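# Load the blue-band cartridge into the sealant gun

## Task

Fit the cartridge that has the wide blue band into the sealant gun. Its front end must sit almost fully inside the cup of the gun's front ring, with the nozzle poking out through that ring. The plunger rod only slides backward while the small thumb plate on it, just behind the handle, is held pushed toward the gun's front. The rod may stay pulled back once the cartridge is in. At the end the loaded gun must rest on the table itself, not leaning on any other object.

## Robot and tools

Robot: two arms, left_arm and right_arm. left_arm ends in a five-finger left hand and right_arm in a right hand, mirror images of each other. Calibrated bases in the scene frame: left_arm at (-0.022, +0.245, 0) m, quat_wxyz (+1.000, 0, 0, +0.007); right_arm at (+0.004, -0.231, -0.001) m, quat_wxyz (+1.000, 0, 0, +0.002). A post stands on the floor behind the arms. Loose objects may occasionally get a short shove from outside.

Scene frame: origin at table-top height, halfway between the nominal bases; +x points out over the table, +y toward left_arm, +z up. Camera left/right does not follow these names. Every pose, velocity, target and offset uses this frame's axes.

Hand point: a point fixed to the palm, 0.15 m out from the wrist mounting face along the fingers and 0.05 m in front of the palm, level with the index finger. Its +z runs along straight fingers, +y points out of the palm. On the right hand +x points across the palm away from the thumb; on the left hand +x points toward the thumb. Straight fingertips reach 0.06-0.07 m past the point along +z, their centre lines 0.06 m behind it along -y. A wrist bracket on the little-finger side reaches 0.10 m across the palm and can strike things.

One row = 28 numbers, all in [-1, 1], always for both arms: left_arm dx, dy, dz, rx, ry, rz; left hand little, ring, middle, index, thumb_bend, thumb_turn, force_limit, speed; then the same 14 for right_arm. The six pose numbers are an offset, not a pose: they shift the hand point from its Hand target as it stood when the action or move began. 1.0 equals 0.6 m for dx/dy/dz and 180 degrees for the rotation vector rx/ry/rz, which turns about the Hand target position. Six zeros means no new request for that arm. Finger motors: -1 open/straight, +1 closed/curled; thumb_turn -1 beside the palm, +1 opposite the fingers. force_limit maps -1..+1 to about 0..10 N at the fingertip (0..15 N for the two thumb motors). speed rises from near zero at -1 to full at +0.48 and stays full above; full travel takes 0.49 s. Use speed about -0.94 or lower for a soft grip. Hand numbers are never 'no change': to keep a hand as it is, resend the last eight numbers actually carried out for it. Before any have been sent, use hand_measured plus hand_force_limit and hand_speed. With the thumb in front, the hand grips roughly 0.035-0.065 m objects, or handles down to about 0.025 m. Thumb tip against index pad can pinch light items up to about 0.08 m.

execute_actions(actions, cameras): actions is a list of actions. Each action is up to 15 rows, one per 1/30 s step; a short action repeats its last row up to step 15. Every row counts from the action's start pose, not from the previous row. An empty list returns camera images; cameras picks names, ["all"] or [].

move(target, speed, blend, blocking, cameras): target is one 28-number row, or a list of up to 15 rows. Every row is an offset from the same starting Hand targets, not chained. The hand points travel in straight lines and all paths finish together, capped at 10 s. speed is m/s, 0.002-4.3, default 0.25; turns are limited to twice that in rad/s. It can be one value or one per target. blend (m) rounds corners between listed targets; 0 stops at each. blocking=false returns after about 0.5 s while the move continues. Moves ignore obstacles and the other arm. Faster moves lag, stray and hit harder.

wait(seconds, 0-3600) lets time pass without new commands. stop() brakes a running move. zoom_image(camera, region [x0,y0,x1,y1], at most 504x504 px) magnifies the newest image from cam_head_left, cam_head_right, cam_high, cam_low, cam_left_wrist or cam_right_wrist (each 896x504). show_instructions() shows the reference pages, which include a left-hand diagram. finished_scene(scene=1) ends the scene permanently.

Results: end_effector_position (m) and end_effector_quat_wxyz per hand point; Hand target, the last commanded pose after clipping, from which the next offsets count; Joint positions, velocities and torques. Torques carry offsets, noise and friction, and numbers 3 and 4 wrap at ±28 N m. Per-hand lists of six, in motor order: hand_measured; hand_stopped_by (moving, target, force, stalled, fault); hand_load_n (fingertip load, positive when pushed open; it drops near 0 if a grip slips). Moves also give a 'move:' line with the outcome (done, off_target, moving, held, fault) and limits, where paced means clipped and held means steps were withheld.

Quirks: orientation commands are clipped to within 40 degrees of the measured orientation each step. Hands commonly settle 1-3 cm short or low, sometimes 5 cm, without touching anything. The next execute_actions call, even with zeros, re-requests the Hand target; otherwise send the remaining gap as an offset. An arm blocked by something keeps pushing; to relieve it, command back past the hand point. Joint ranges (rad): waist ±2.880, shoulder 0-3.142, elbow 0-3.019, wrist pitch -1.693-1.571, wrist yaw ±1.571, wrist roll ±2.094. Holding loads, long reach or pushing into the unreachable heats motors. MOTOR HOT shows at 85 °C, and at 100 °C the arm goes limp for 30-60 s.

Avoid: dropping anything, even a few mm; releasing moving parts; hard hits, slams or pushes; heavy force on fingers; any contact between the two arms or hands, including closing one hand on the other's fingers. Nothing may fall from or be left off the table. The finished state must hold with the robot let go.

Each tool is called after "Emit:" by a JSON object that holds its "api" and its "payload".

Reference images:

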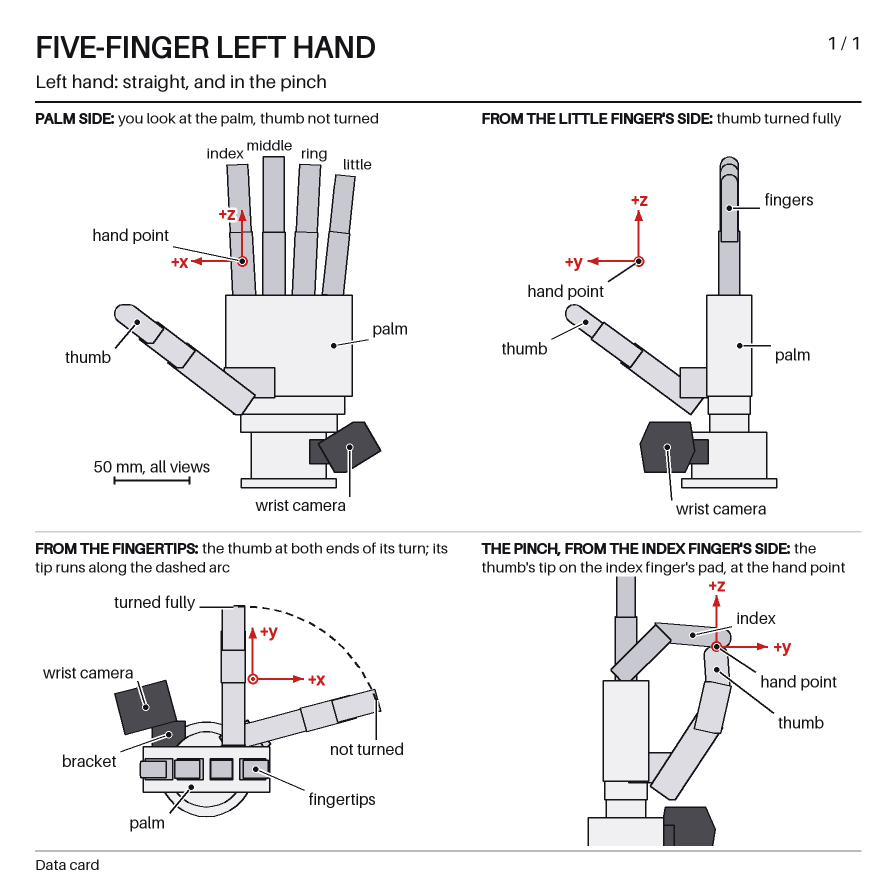

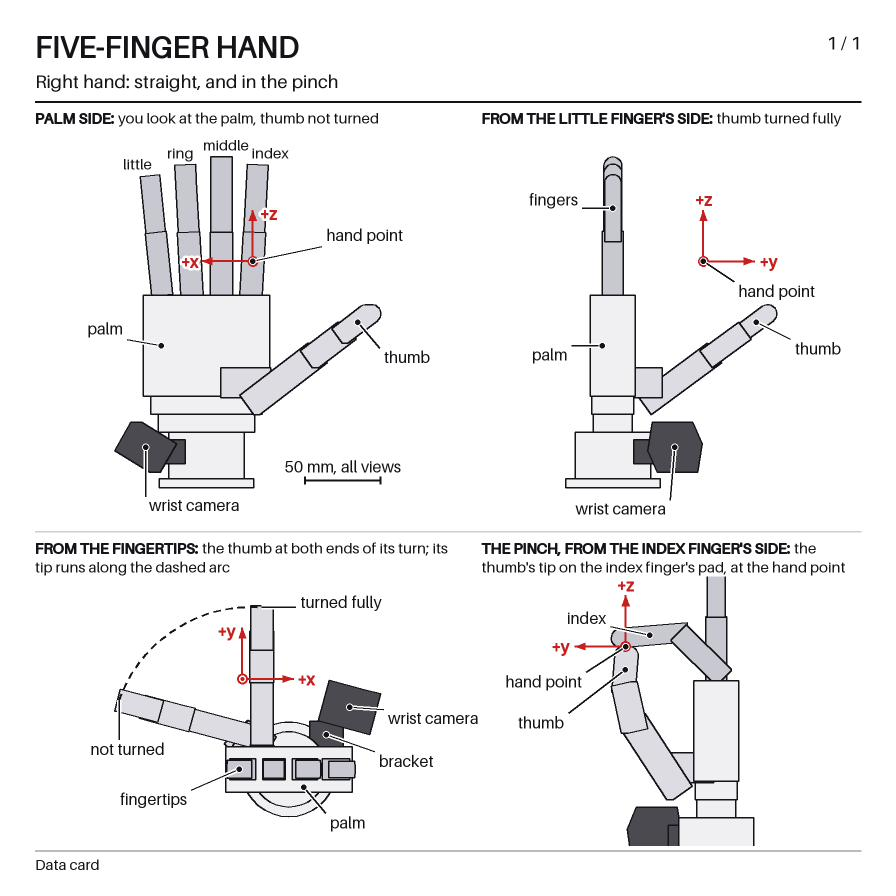

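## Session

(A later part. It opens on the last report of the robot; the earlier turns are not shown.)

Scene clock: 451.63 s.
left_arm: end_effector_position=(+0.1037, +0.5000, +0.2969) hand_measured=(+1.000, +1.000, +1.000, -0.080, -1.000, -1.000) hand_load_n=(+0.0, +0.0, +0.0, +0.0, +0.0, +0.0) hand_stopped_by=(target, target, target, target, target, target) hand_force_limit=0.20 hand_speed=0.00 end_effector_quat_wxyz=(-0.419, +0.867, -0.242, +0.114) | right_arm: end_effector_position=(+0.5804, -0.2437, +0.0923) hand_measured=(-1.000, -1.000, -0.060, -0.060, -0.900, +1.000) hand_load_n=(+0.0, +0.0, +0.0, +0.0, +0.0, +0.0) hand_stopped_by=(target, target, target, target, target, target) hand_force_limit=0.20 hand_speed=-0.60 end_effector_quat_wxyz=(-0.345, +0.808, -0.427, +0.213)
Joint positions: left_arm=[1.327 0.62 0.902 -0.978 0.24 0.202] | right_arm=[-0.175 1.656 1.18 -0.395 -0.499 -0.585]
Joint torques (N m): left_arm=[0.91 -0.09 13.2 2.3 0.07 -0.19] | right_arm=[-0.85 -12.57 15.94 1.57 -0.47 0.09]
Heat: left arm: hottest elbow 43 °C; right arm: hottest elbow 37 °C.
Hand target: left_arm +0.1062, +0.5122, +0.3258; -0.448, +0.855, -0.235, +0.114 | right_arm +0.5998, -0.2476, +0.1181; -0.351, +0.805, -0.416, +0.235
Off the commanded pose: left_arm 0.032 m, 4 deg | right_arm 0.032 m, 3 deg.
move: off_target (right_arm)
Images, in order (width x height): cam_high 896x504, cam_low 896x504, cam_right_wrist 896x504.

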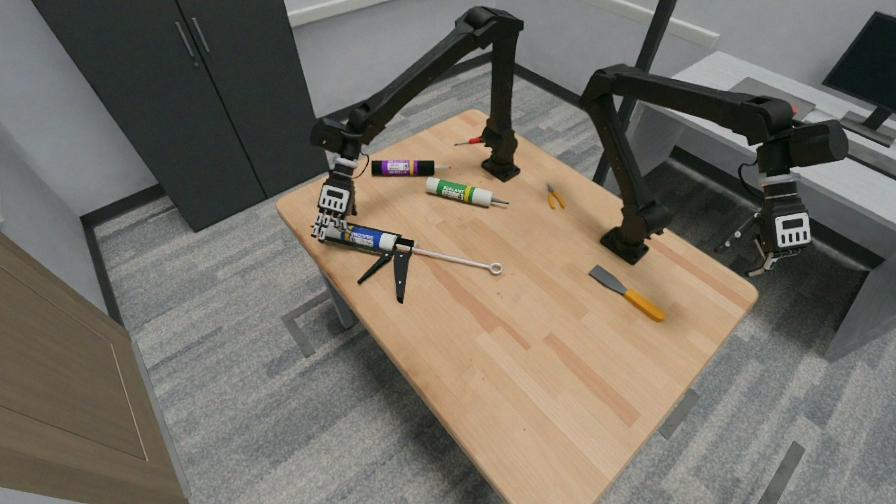

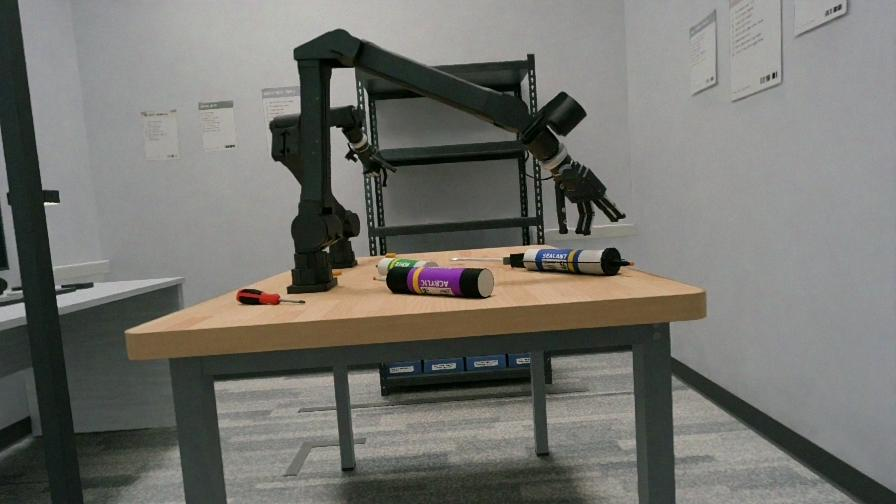

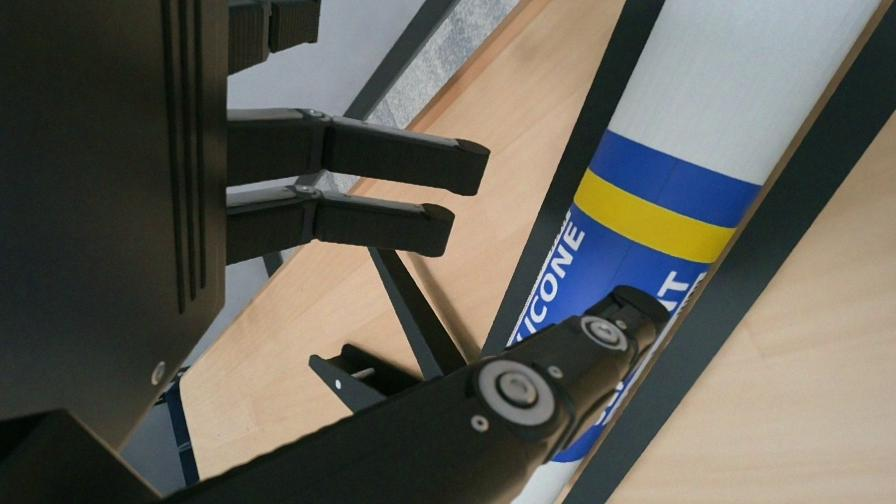

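Emit:
{"api": "zoom_image", "payload": {"camera": "cam_high", "region": [345, 215, 405, 265]}}

Emit:
{"api": "zoom_image", "payload": {"camera": "cam_right_wrist", "region": [392, 0, 896, 504]}}

Scaled by 8.400 from the camera's image (finer frame: 1280x720).

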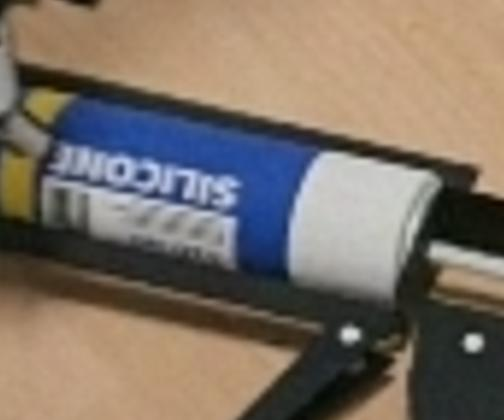

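Scaled by 1.000.

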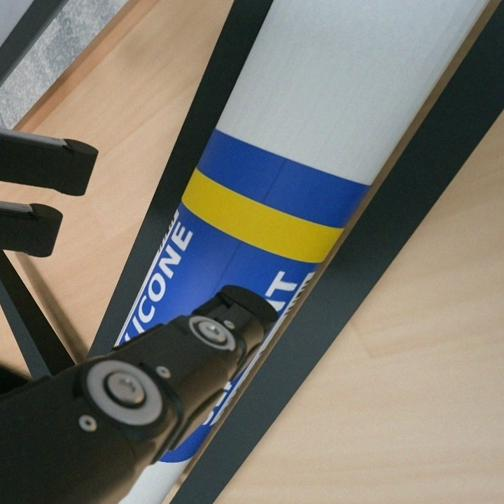

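Emit:
{"api": "move", "payload": {"target": [0,0,0,0,0,0,1,1,1,-0.08,-1,-1,0.2,0,0,0,0,-0.0932,0.1382,0,-0.3,-0.3,-0.3,-0.3,-1,1,0.2,-0.6], "speed": 0.15, "cameras": ["cam_low","cam_high","cam_right_wrist"]}}

Emit:
{"api": "zoom_image", "payload": {"camera": "cam_high", "region": [305, 200, 425, 270]}}

Emit:
{"api": "zoom_image", "payload": {"camera": "cam_low", "region": [510, 205, 650, 290]}}

Scene clock: 455.27 s.
left_arm: end_effector_position=(+0.1037, +0.5000, +0.2969) hand_measured=(+1.000, +1.000, +1.000, -0.080, -1.000, -1.000) hand_load_n=(+0.0, +0.0, +0.0, +0.0, +0.0, +0.0) hand_stopped_by=(target, target, target, target, target, target) hand_force_limit=0.20 hand_speed=0.00 end_effector_quat_wxyz=(-0.419, +0.867, -0.242, +0.114) | right_arm: end_effector_position=(+0.5820, -0.2498, +0.1098) hand_measured=(-0.300, -0.300, -0.300, -0.300, -1.000, +1.000) hand_load_n=(+0.0, +0.0, +0.0, +0.0, +0.0, +0.0) hand_stopped_by=(target, target, target, target, target, target) hand_force_limit=0.20 hand_speed=-0.60 end_effector_quat_wxyz=(-0.130, +0.876, -0.454, +0.103)
Joint positions: left_arm=[1.327 0.62 0.902 -0.978 0.24 0.202] | right_arm=[-0.066 1.849 1.613 -1.037 -0.153 -0.654]
Joint torques (N m): left_arm=[1.38 0.56 13.08 2.47 0.12 -0.12] | right_arm=[-0.15 -13.39 16.42 0.98 -0.11 0.01]
Heat: left arm: hottest elbow 43 °C; right arm: hottest elbow 38 °C.
Hand target: left_arm +0.1062, +0.5122, +0.3258; -0.448, +0.855, -0.235, +0.114 | right_arm +0.5999, -0.2477, +0.1180; -0.133, +0.879, -0.444, +0.114
Off the commanded pose: left_arm 0.032 m, 4 deg | right_arm 0.020 m, 2 deg.
move: off_target (right_arm)
Images, in order (width x height): cam_high 896x504, cam_low 896x504, cam_right_wrist 896x504.

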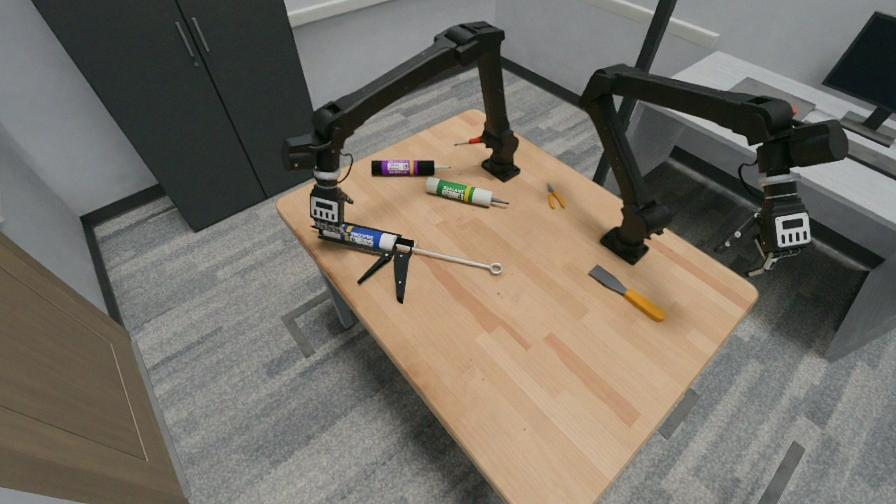

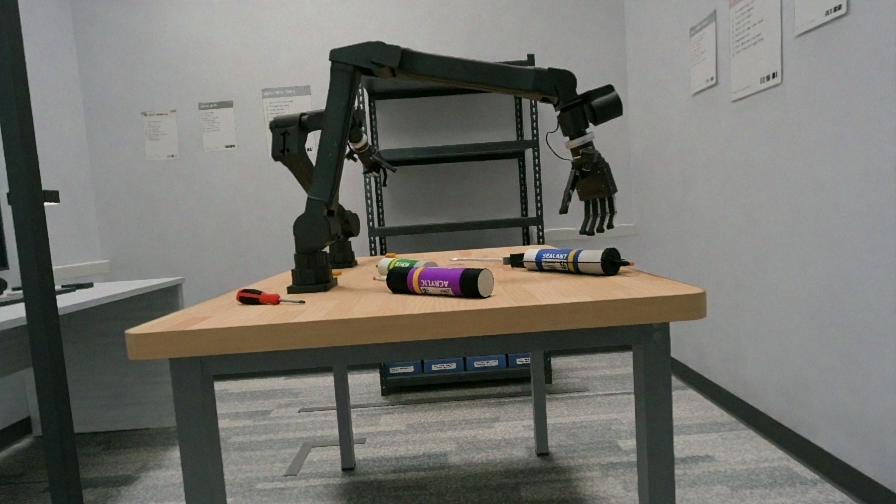

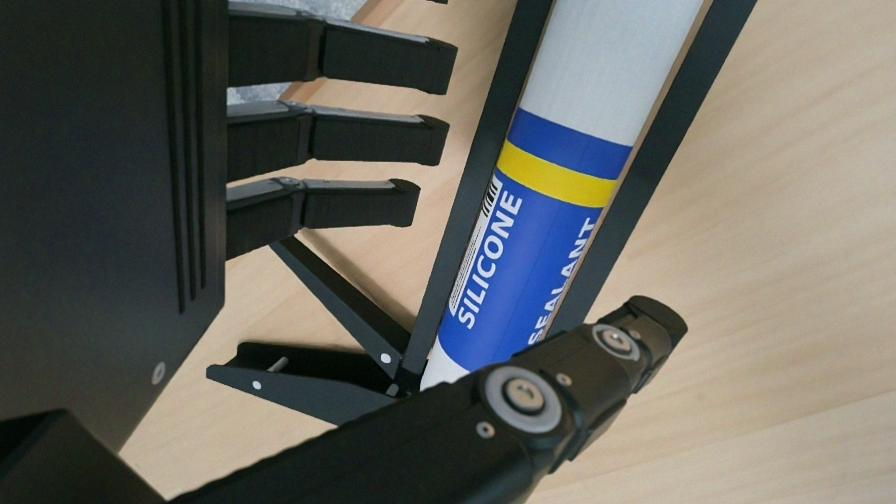

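Scaled by 4.200 from the camera's image (finer frame: 1280x720).

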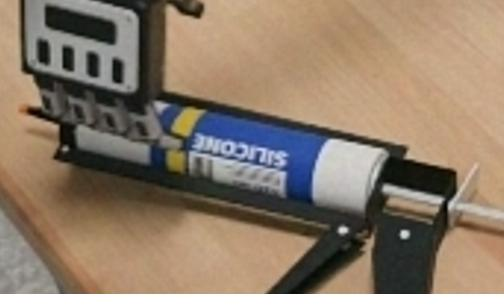

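Scaled by 3.600 from the camera's image (finer frame: 1280x720).

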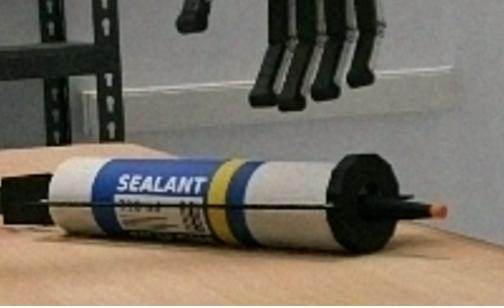

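Emit:
{"api": "move", "payload": {"target": [0,0,0,0,0,0,1,1,1,-0.08,-1,-1,0.2,0,-0.0265,0.023,-0.105,0,0,0,-0.3,-0.3,-0.3,-0.3,-1,1,0.2,-0.6], "speed": 0.08, "cameras": ["cam_low","cam_high","cam_right_wrist"]}}

Emit:
{"api": "zoom_image", "payload": {"camera": "cam_high", "region": [305, 200, 425, 270]}}

Emit:
{"api": "zoom_image", "payload": {"camera": "cam_low", "region": [510, 205, 650, 290]}}

Scene clock: 457.03 s.
left_arm: end_effector_position=(+0.1037, +0.5000, +0.2969) hand_measured=(+1.000, +1.000, +1.000, -0.080, -1.000, -1.000) hand_load_n=(+0.0, +0.0, -0.5, +0.5, +0.0, +0.0) hand_stopped_by=(target, target, target, target, target, target) hand_force_limit=0.20 hand_speed=0.00 end_effector_quat_wxyz=(-0.419, +0.867, -0.242, +0.114) | right_arm: end_effector_position=(+0.5858, -0.2392, +0.0701) hand_measured=(-0.300, -0.300, -0.300, -0.300, -1.000, +1.000) hand_load_n=(+0.0, +0.0, +0.0, -0.5, +0.0, +0.0) hand_stopped_by=(target, target, target, target, target, target) hand_force_limit=0.20 hand_speed=-0.60 end_effector_quat_wxyz=(-0.137, +0.878, -0.442, +0.123)
Joint positions: left_arm=[1.327 0.62 0.902 -0.978 0.24 0.202] | right_arm=[-0.045 1.858 1.517 -0.888 -0.146 -0.654]
Joint torques (N m): left_arm=[0.97 0.21 13.08 2.45 0.15 -0.12] | right_arm=[-0.09 -13.51 10.22 1.94 -0.11 0.21]
Heat: left arm: hottest elbow 43 °C; right arm: hottest elbow 38 °C.
Hand target: left_arm +0.1062, +0.5122, +0.3258; -0.448, +0.855, -0.235, +0.114 | right_arm +0.5840, -0.2338, +0.0551; -0.133, +0.879, -0.443, +0.114
Off the commanded pose: left_arm 0.032 m, 4 deg | right_arm 0.016 m, 1 deg.
move: off_target (right_arm)
Images, in order (width x height): cam_high 896x504, cam_low 896x504, cam_right_wrist 896x504.

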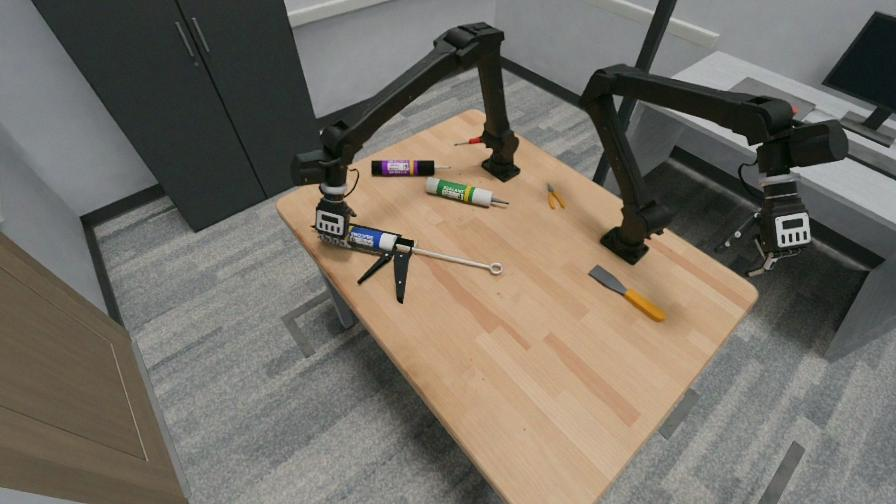

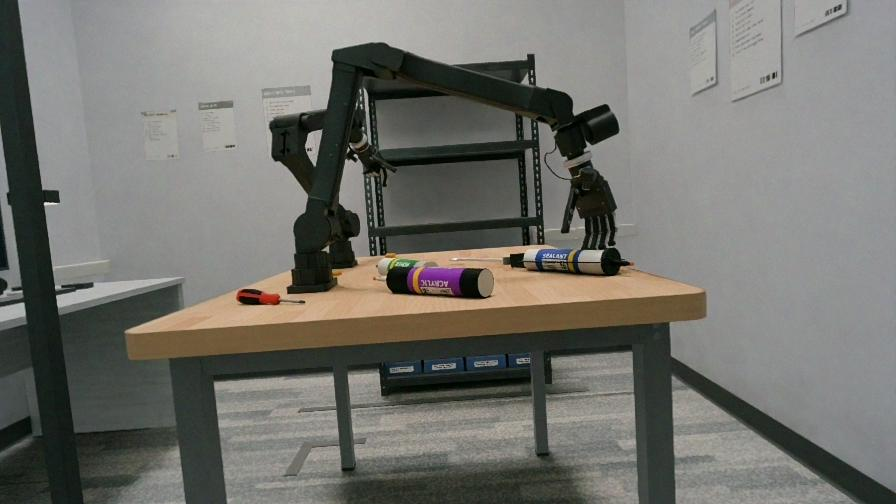

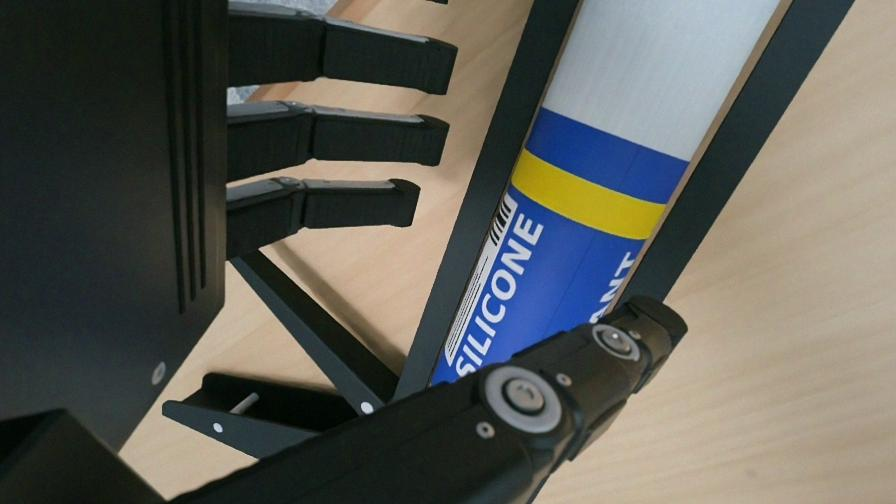

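Scaled by 4.200 from the camera's image (finer frame: 1280x720).

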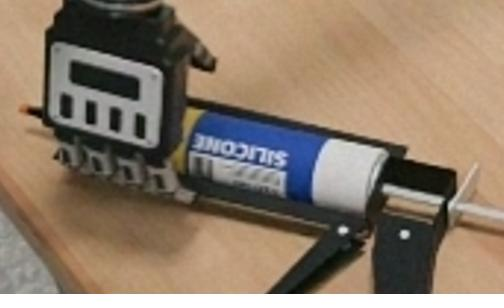

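Scaled by 3.600 from the camera's image (finer frame: 1280x720).

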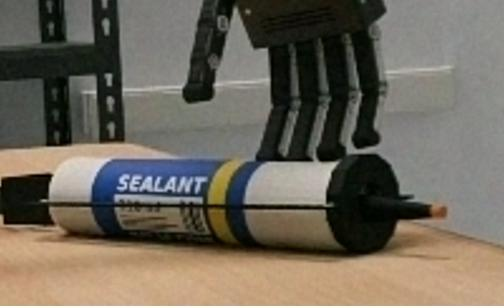

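Emit:
{"api": "move", "payload": {"target": [0,0,0,0,0,0,1,1,1,-0.08,-1,-1,0.2,0,0,0,-0.035,0,0,0,-0.3,-0.3,-0.3,-0.3,-1,1,0.2,-0.6], "speed": 0.06, "cameras": ["cam_low","cam_high","cam_right_wrist"]}}

Emit:
{"api": "zoom_image", "payload": {"camera": "cam_high", "region": [305, 210, 365, 260]}}

Emit:
{"api": "zoom_image", "payload": {"camera": "cam_low", "region": [510, 205, 650, 290]}}

Scene clock: 459.07 s.
left_arm: end_effector_position=(+0.1037, +0.5000, +0.2969) hand_measured=(+1.000, +1.000, +1.000, -0.080, -1.000, -1.000) hand_load_n=(+0.5, +0.0, +0.0, +0.0, +0.0, +0.0) hand_stopped_by=(target, target, target, target, target, target) hand_force_limit=0.20 hand_speed=0.00 end_effector_quat_wxyz=(-0.419, +0.867, -0.242, +0.114) | right_arm: end_effector_position=(+0.5858, -0.2392, +0.0481) hand_measured=(-0.300, -0.300, -0.300, -0.300, -1.000, +1.000) hand_load_n=(+0.0, +0.0, +0.0, +0.0, +0.0, +0.0) hand_stopped_by=(target, target, target, target, target, target) hand_force_limit=0.20 hand_speed=-0.60 end_effector_quat_wxyz=(-0.136, +0.878, -0.442, +0.122)
Joint positions: left_arm=[1.327 0.62 0.902 -0.978 0.24 0.202] | right_arm=[-0.045 1.88 1.488 -0.839 -0.146 -0.654]
Joint torques (N m): left_arm=[1.79 -0.26 13.15 2.39 0.16 -0.16] | right_arm=[-0.03 -13.63 10.13 1.92 -0.11 0.21]
Heat: left arm: hottest elbow 43 °C; right arm: hottest elbow 38 °C.
Hand target: left_arm +0.1062, +0.5122, +0.3258; -0.448, +0.855, -0.235, +0.114 | right_arm +0.5838, -0.2338, +0.0340; -0.133, +0.879, -0.443, +0.114
Off the commanded pose: left_arm 0.032 m, 4 deg | right_arm 0.015 m, 1 deg.
move: off_target (right_arm)
Images, in order (width x height): cam_high 896x504, cam_low 896x504, cam_right_wrist 896x504.

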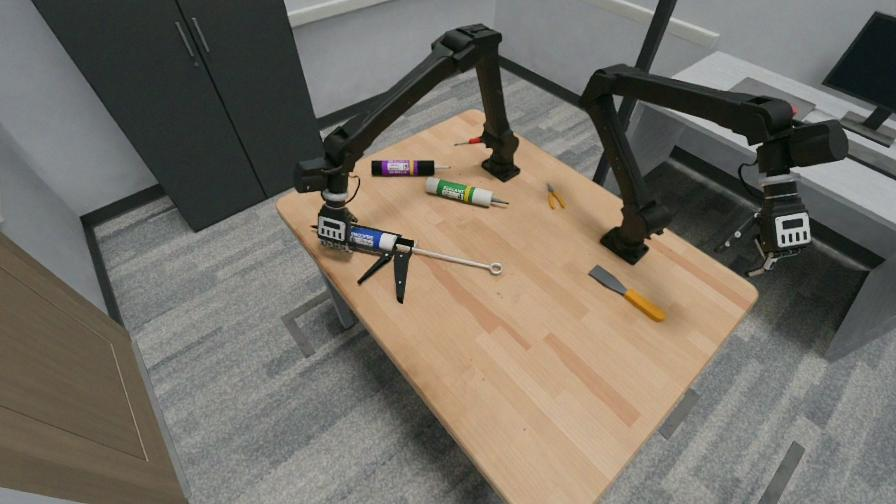

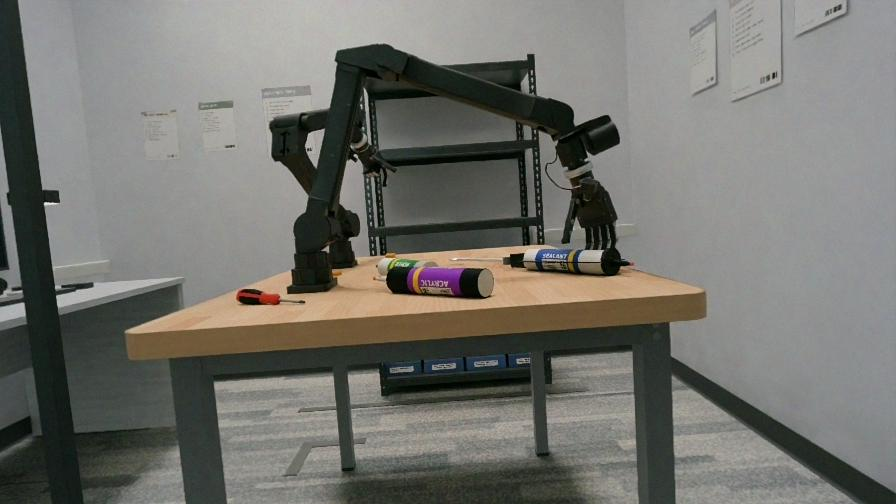

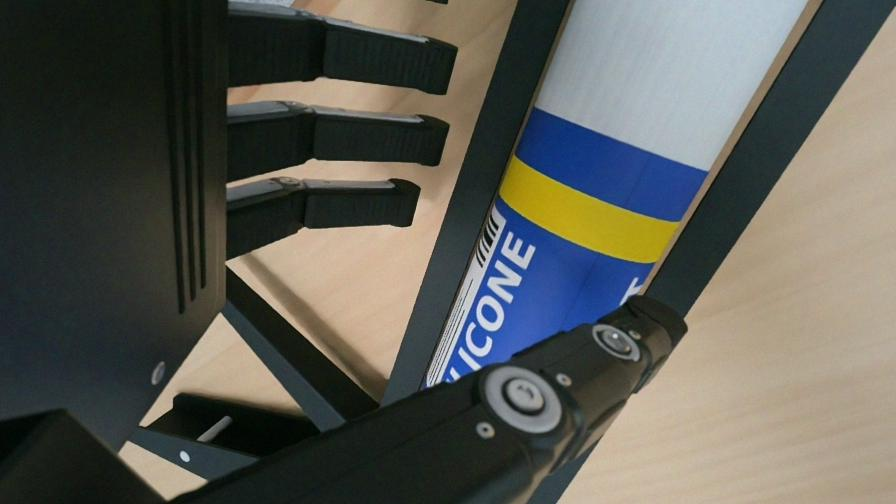

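Scaled by 8.400 from the camera's image (finer frame: 1280x720).

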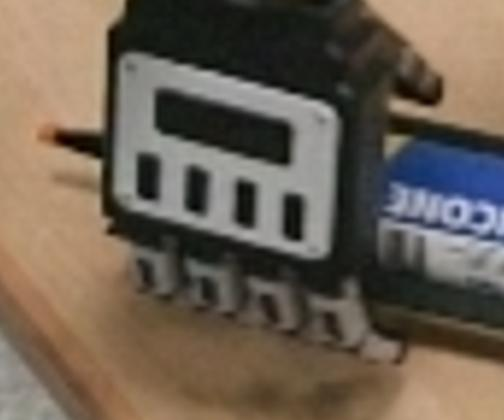

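Scaled by 3.600 from the camera's image (finer frame: 1280x720).

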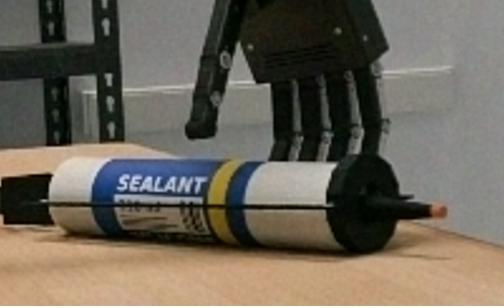

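Emit:
{"api": "move", "payload": {"target": [0,0,0,0,0,0,1,1,1,-0.08,-1,-1,0.2,0,0,0,-0.011,0,0,0,-0.3,-0.3,-0.3,-0.3,-1,1,0.2,-0.6], "speed": 0.04, "cameras": ["cam_low","cam_high","cam_right_wrist"]}}

Emit:
{"api": "zoom_image", "payload": {"camera": "cam_high", "region": [305, 210, 365, 260]}}

Scene clock: 459.87 s.
left_arm: end_effector_position=(+0.1037, +0.5000, +0.2969) hand_measured=(+1.000, +1.000, +1.000, -0.080, -1.000, -1.000) hand_load_n=(+0.0, +0.0, +0.0, +0.0, +0.0, +0.0) hand_stopped_by=(target, target, target, target, target, target) hand_force_limit=0.20 hand_speed=0.00 end_effector_quat_wxyz=(-0.419, +0.867, -0.242, +0.114) | right_arm: end_effector_position=(+0.5871, -0.2393, +0.0445) hand_measured=(-0.300, -0.300, -0.300, -0.300, -1.000, +1.000) hand_load_n=(+0.0, +0.0, +0.0, +0.0, +0.0, +0.0) hand_stopped_by=(target, target, target, target, target, target) hand_force_limit=0.20 hand_speed=-0.60 end_effector_quat_wxyz=(-0.138, +0.878, -0.442, +0.124)
Joint positions: left_arm=[1.327 0.62 0.902 -0.978 0.24 0.202] | right_arm=[-0.045 1.883 1.482 -0.825 -0.146 -0.654]
Joint torques (N m): left_arm=[1.85 -0.15 13.05 2.18 0.1 -0.11] | right_arm=[-0.03 -13.45 9.89 1.94 -0.11 0.21]
Heat: left arm: hottest elbow 43 °C; right arm: hottest elbow 38 °C.
Hand target: left_arm +0.1062, +0.5122, +0.3258; -0.448, +0.855, -0.235, +0.114 | right_arm +0.5838, -0.2338, +0.0274; -0.133, +0.879, -0.443, +0.114
Off the commanded pose: left_arm 0.032 m, 4 deg | right_arm 0.018 m, 1 deg.
move: off_target (right_arm)
Images, in order (width x height): cam_high 896x504, cam_low 896x504, cam_right_wrist 896x504.

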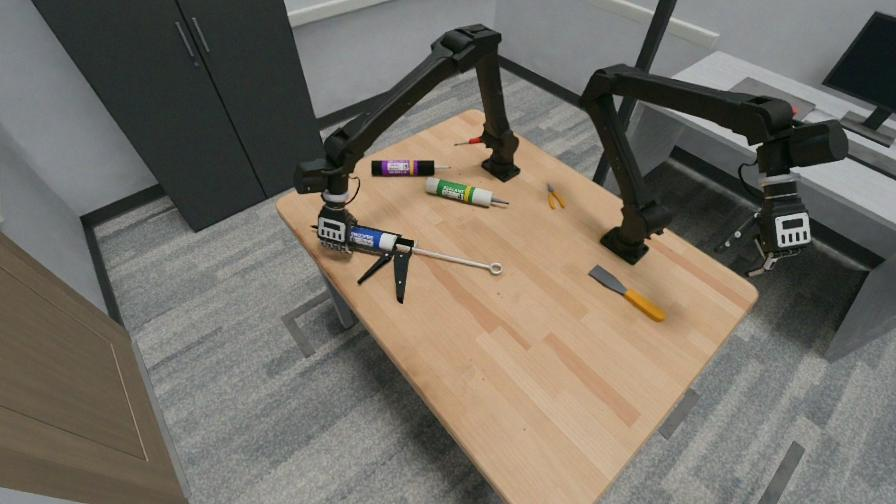

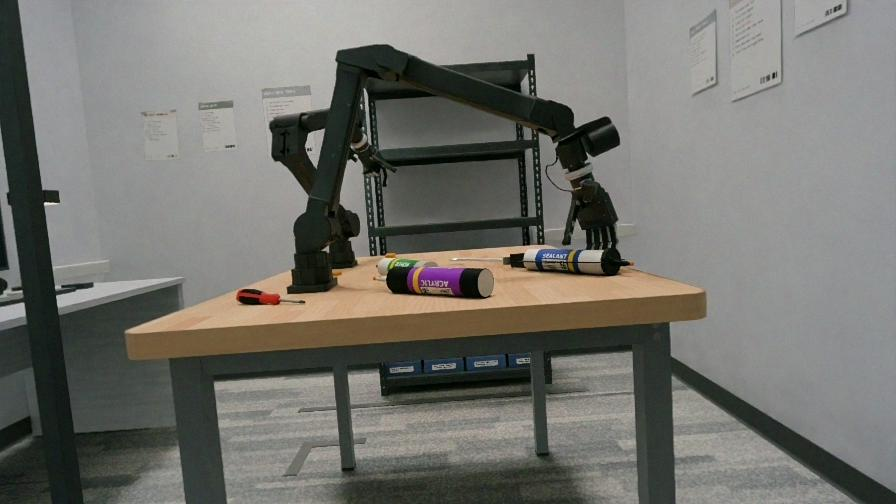

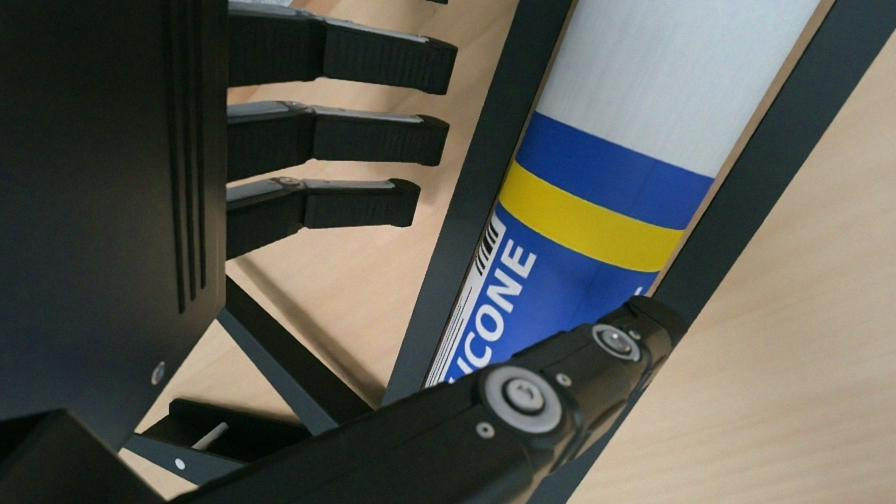

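Scaled by 8.400 from the camera's image (finer frame: 1280x720).

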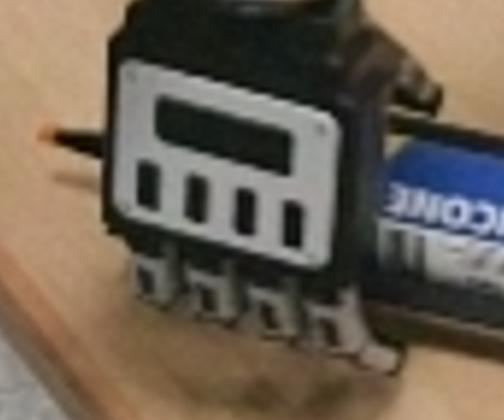

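Emit:
{"api": "move", "payload": {"target": [0,0,0,0,0,0,1,1,1,-0.08,-1,-1,0.2,0,0,0,-0.009,0,0,0,-0.3,-0.3,-0.3,-0.3,-1,1,0.2,-0.6], "speed": 0.04, "cameras": ["cam_high","cam_right_wrist"]}}

Emit:
{"api": "zoom_image", "payload": {"camera": "cam_high", "region": [305, 210, 365, 260]}}

Scene clock: 460.87 s.
left_arm: end_effector_position=(+0.1037, +0.5000, +0.2969) hand_measured=(+1.000, +1.000, +1.000, -0.080, -1.000, -1.000) hand_load_n=(+0.0, +0.0, +0.0, +0.0, +0.0, +0.0) hand_stopped_by=(target, target, target, target, target, target) hand_force_limit=0.20 hand_speed=0.00 end_effector_quat_wxyz=(-0.419, +0.867, -0.242, +0.114) | right_arm: end_effector_position=(+0.5871, -0.2393, +0.0385) hand_measured=(-0.300, -0.300, -0.300, -0.300, -1.000, +1.000) hand_load_n=(+0.0, +0.0, +0.0, +0.0, +0.0, +0.0) hand_stopped_by=(target, target, target, target, target, target) hand_force_limit=0.20 hand_speed=-0.60 end_effector_quat_wxyz=(-0.137, +0.878, -0.442, +0.124)
Joint positions: left_arm=[1.327 0.62 0.902 -0.978 0.24 0.202] | right_arm=[-0.045 1.89 1.475 -0.812 -0.146 -0.654]
Joint torques (N m): left_arm=[2.08 -0.26 12.97 2.36 0.17 -0.19] | right_arm=[-0.09 -13.51 9.88 1.94 -0.11 0.21]
Heat: left arm: hottest elbow 43 °C; right arm: hottest elbow 38 °C.
Hand target: left_arm +0.1062, +0.5122, +0.3258; -0.448, +0.855, -0.235, +0.114 | right_arm +0.5839, -0.2338, +0.0220; -0.133, +0.879, -0.443, +0.114
Off the commanded pose: left_arm 0.032 m, 4 deg | right_arm 0.018 m, 1 deg.
move: off_target (right_arm)

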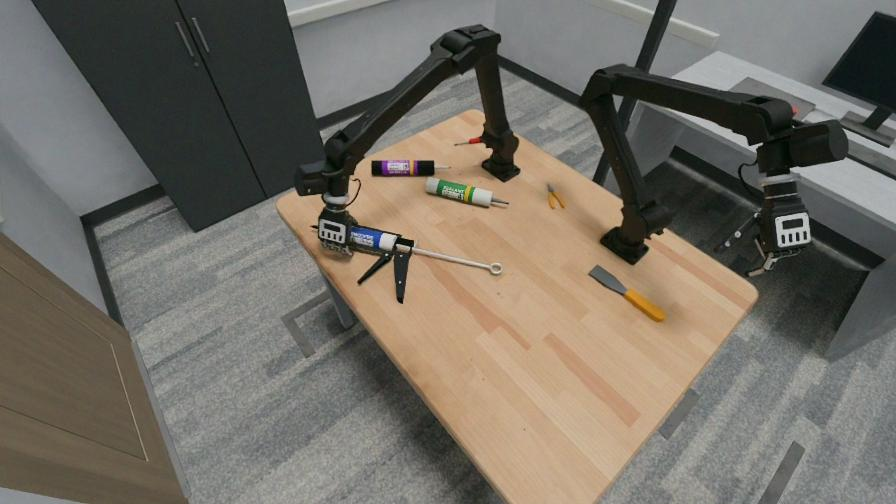

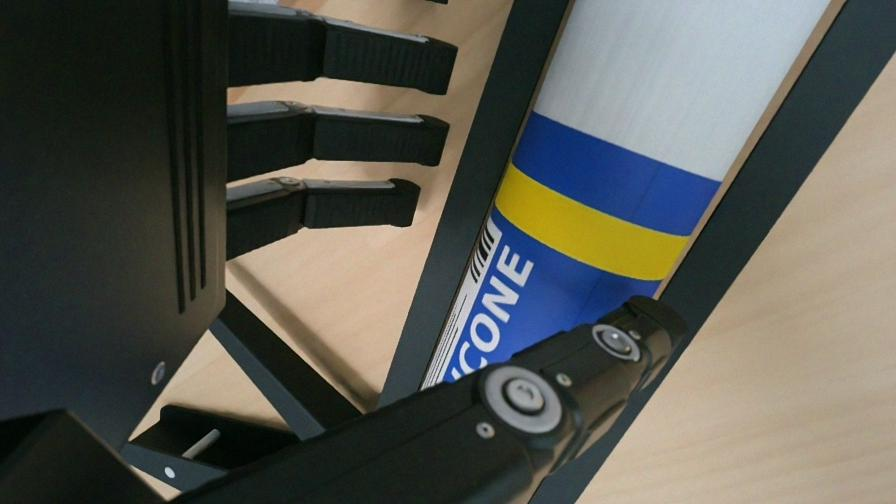

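Scaled by 8.400 from the camera's image (finer frame: 1280x720).

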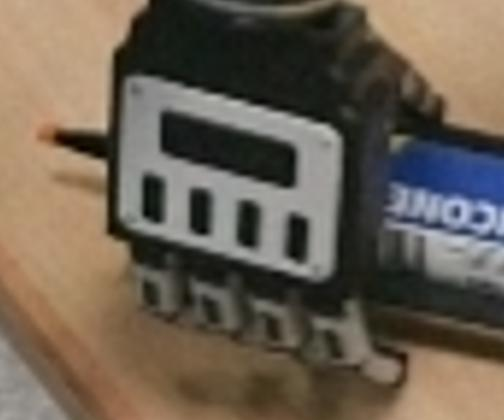

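Emit:
{"api": "move", "payload": {"target": [0,0,0,0,0,0,1,1,1,-0.08,-1,-1,0.2,0,0,0,0,0,0,0,-0.2,-0.2,-0.2,-0.2,-1,1,0,-0.7], "speed": 0.04, "cameras": ["cam_high","cam_right_wrist"]}}

Emit:
{"api": "zoom_image", "payload": {"camera": "cam_high", "region": [305, 210, 365, 260]}}

Scene clock: 461.53 s.
left_arm: end_effector_position=(+0.1037, +0.5000, +0.2969) hand_measured=(+1.000, +1.000, +1.000, -0.080, -1.000, -1.000) hand_load_n=(+0.0, +0.0, +0.0, +0.0, +0.0, +0.0) hand_stopped_by=(target, target, target, target, target, target) hand_force_limit=0.20 hand_speed=0.00 end_effector_quat_wxyz=(-0.419, +0.867, -0.242, +0.114) | right_arm: end_effector_position=(+0.5873, -0.2393, +0.0385) hand_measured=(-0.200, -0.200, -0.200, -0.200, -1.000, +1.000) hand_load_n=(+0.0, +0.0, +0.0, +0.0, +0.0, +0.0) hand_stopped_by=(target, target, target, target, target, target) hand_force_limit=0.00 hand_speed=-0.70 end_effector_quat_wxyz=(-0.137, +0.878, -0.442, +0.124)
Joint positions: left_arm=[1.327 0.62 0.902 -0.978 0.24 0.202] | right_arm=[-0.045 1.89 1.475 -0.812 -0.146 -0.654]
Joint torques (N m): left_arm=[1.26 -0.26 13.08 2.13 0.12 -0.19] | right_arm=[-0.03 -13.51 9.88 1.94 -0.12 0.21]
Heat: left arm: hottest elbow 43 °C; right arm: hottest elbow 38 °C.
Hand target: left_arm +0.1062, +0.5122, +0.3258; -0.448, +0.855, -0.235, +0.114 | right_arm +0.5839, -0.2338, +0.0220; -0.133, +0.879, -0.443, +0.114
Off the commanded pose: left_arm 0.032 m, 4 deg | right_arm 0.018 m, 1 deg.
move: done

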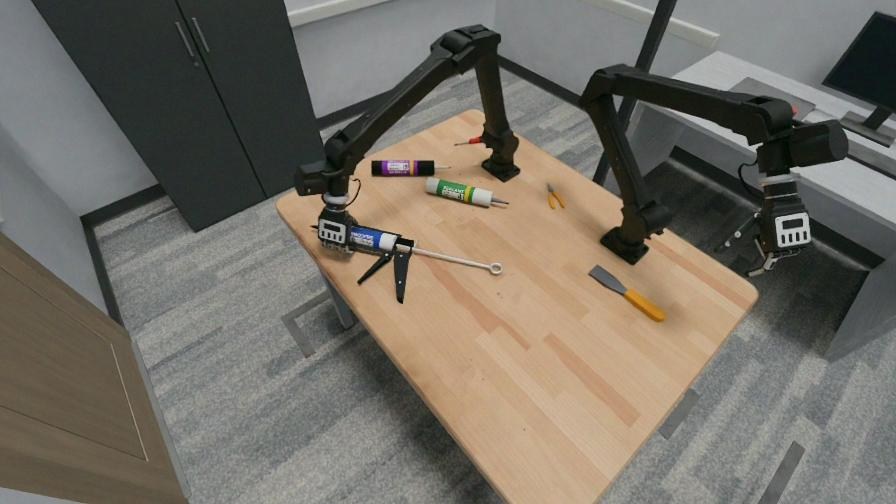

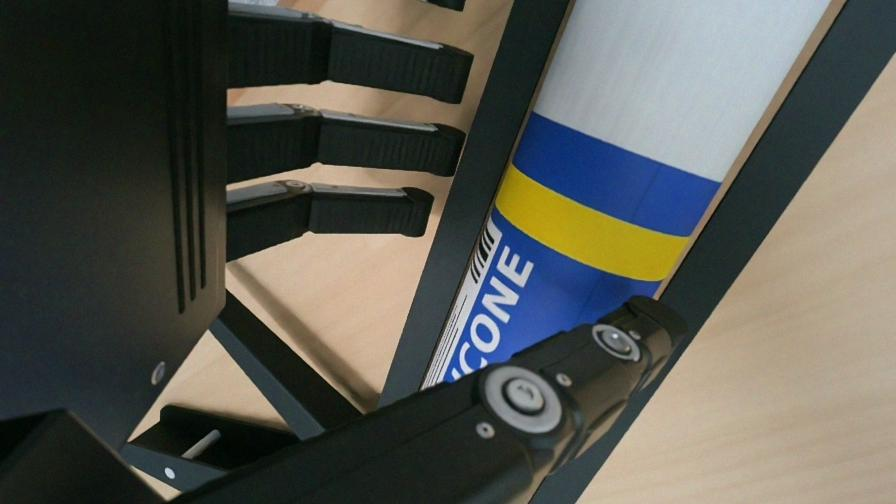

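Scaled by 8.400 from the camera's image (finer frame: 1280x720).

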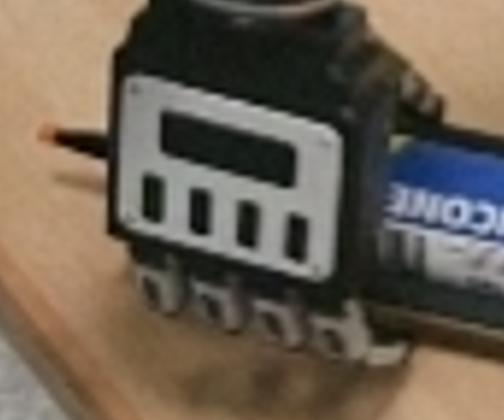

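Emit:
{"api": "move", "payload": {"target": [0,0,0,0,0,0,1,1,1,-0.08,-1,-1,0.2,0,0,0,-0.006,0,0,0,-0.12,-0.12,-0.12,-0.12,-1,1,-0.3,-0.85], "speed": 0.04, "cameras": ["cam_high","cam_right_wrist"]}}

Emit:
{"api": "zoom_image", "payload": {"camera": "cam_high", "region": [305, 210, 365, 260]}}

Scene clock: 462.30 s.
left_arm: end_effector_position=(+0.1037, +0.5000, +0.2969) hand_measured=(+1.000, +1.000, +1.000, -0.080, -1.000, -1.000) hand_load_n=(+0.0, +0.0, +0.0, +0.5, +0.0, +0.0) hand_stopped_by=(target, target, target, target, target, target) hand_force_limit=0.20 hand_speed=0.00 end_effector_quat_wxyz=(-0.419, +0.867, -0.242, +0.114) | right_arm: end_effector_position=(+0.5891, -0.2394, +0.0377) hand_measured=(-0.120, -0.120, -0.120, -0.120, -1.000, +1.000) hand_load_n=(+0.0, +0.0, +0.0, +0.0, +0.0, +0.0) hand_stopped_by=(target, target, target, target, target, target) hand_force_limit=-0.30 hand_speed=-0.85 end_effector_quat_wxyz=(-0.139, +0.877, -0.441, +0.127)
Joint positions: left_arm=[1.327 0.62 0.902 -0.978 0.24 0.202] | right_arm=[-0.045 1.892 1.475 -0.804 -0.146 -0.654]
Joint torques (N m): left_arm=[0.91 -0.26 13.15 2.45 0.1 -0.16] | right_arm=[-0.03 -13.22 9.48 1.99 -0.12 0.2]
Heat: left arm: hottest elbow 43 °C; right arm: hottest elbow 38 °C.
Hand target: left_arm +0.1062, +0.5122, +0.3258; -0.448, +0.855, -0.235, +0.114 | right_arm +0.5839, -0.2338, +0.0186; -0.133, +0.879, -0.443, +0.114
Off the commanded pose: left_arm 0.032 m, 4 deg | right_arm 0.021 m, 2 deg.
move: off_target (right_arm)

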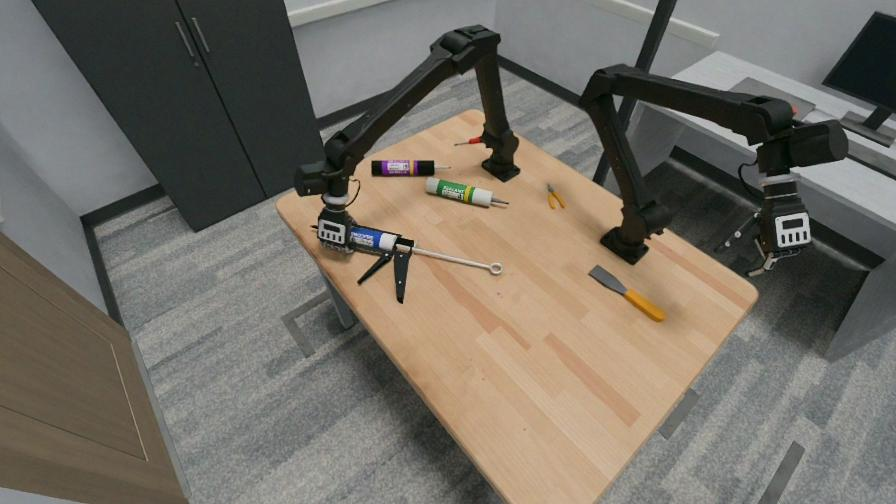

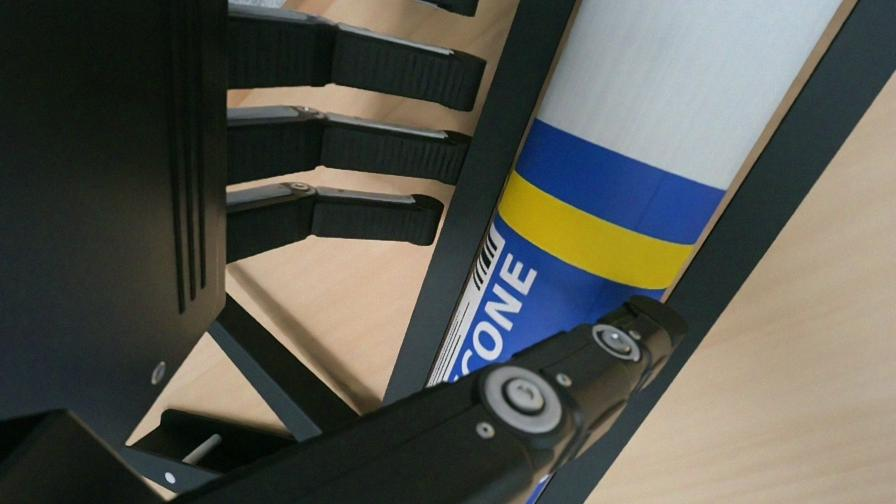

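Scaled by 8.400 from the camera's image (finer frame: 1280x720).

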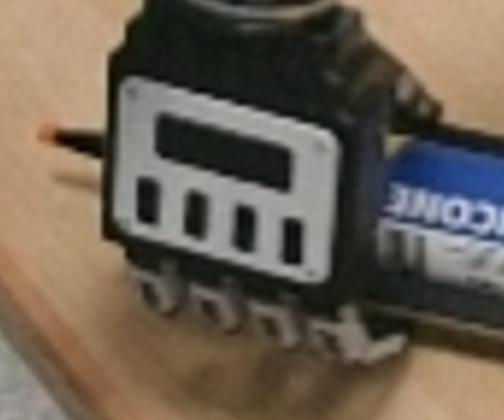

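Emit:
{"api": "zoom_image", "payload": {"camera": "cam_right_wrist", "region": [380, 0, 580, 260]}}

Scaled by 1.938 from the camera's image (finer frame: 1280x720).

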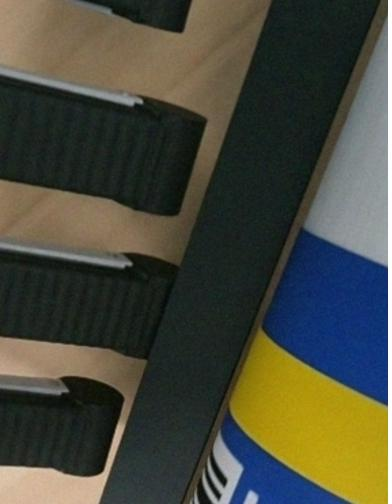

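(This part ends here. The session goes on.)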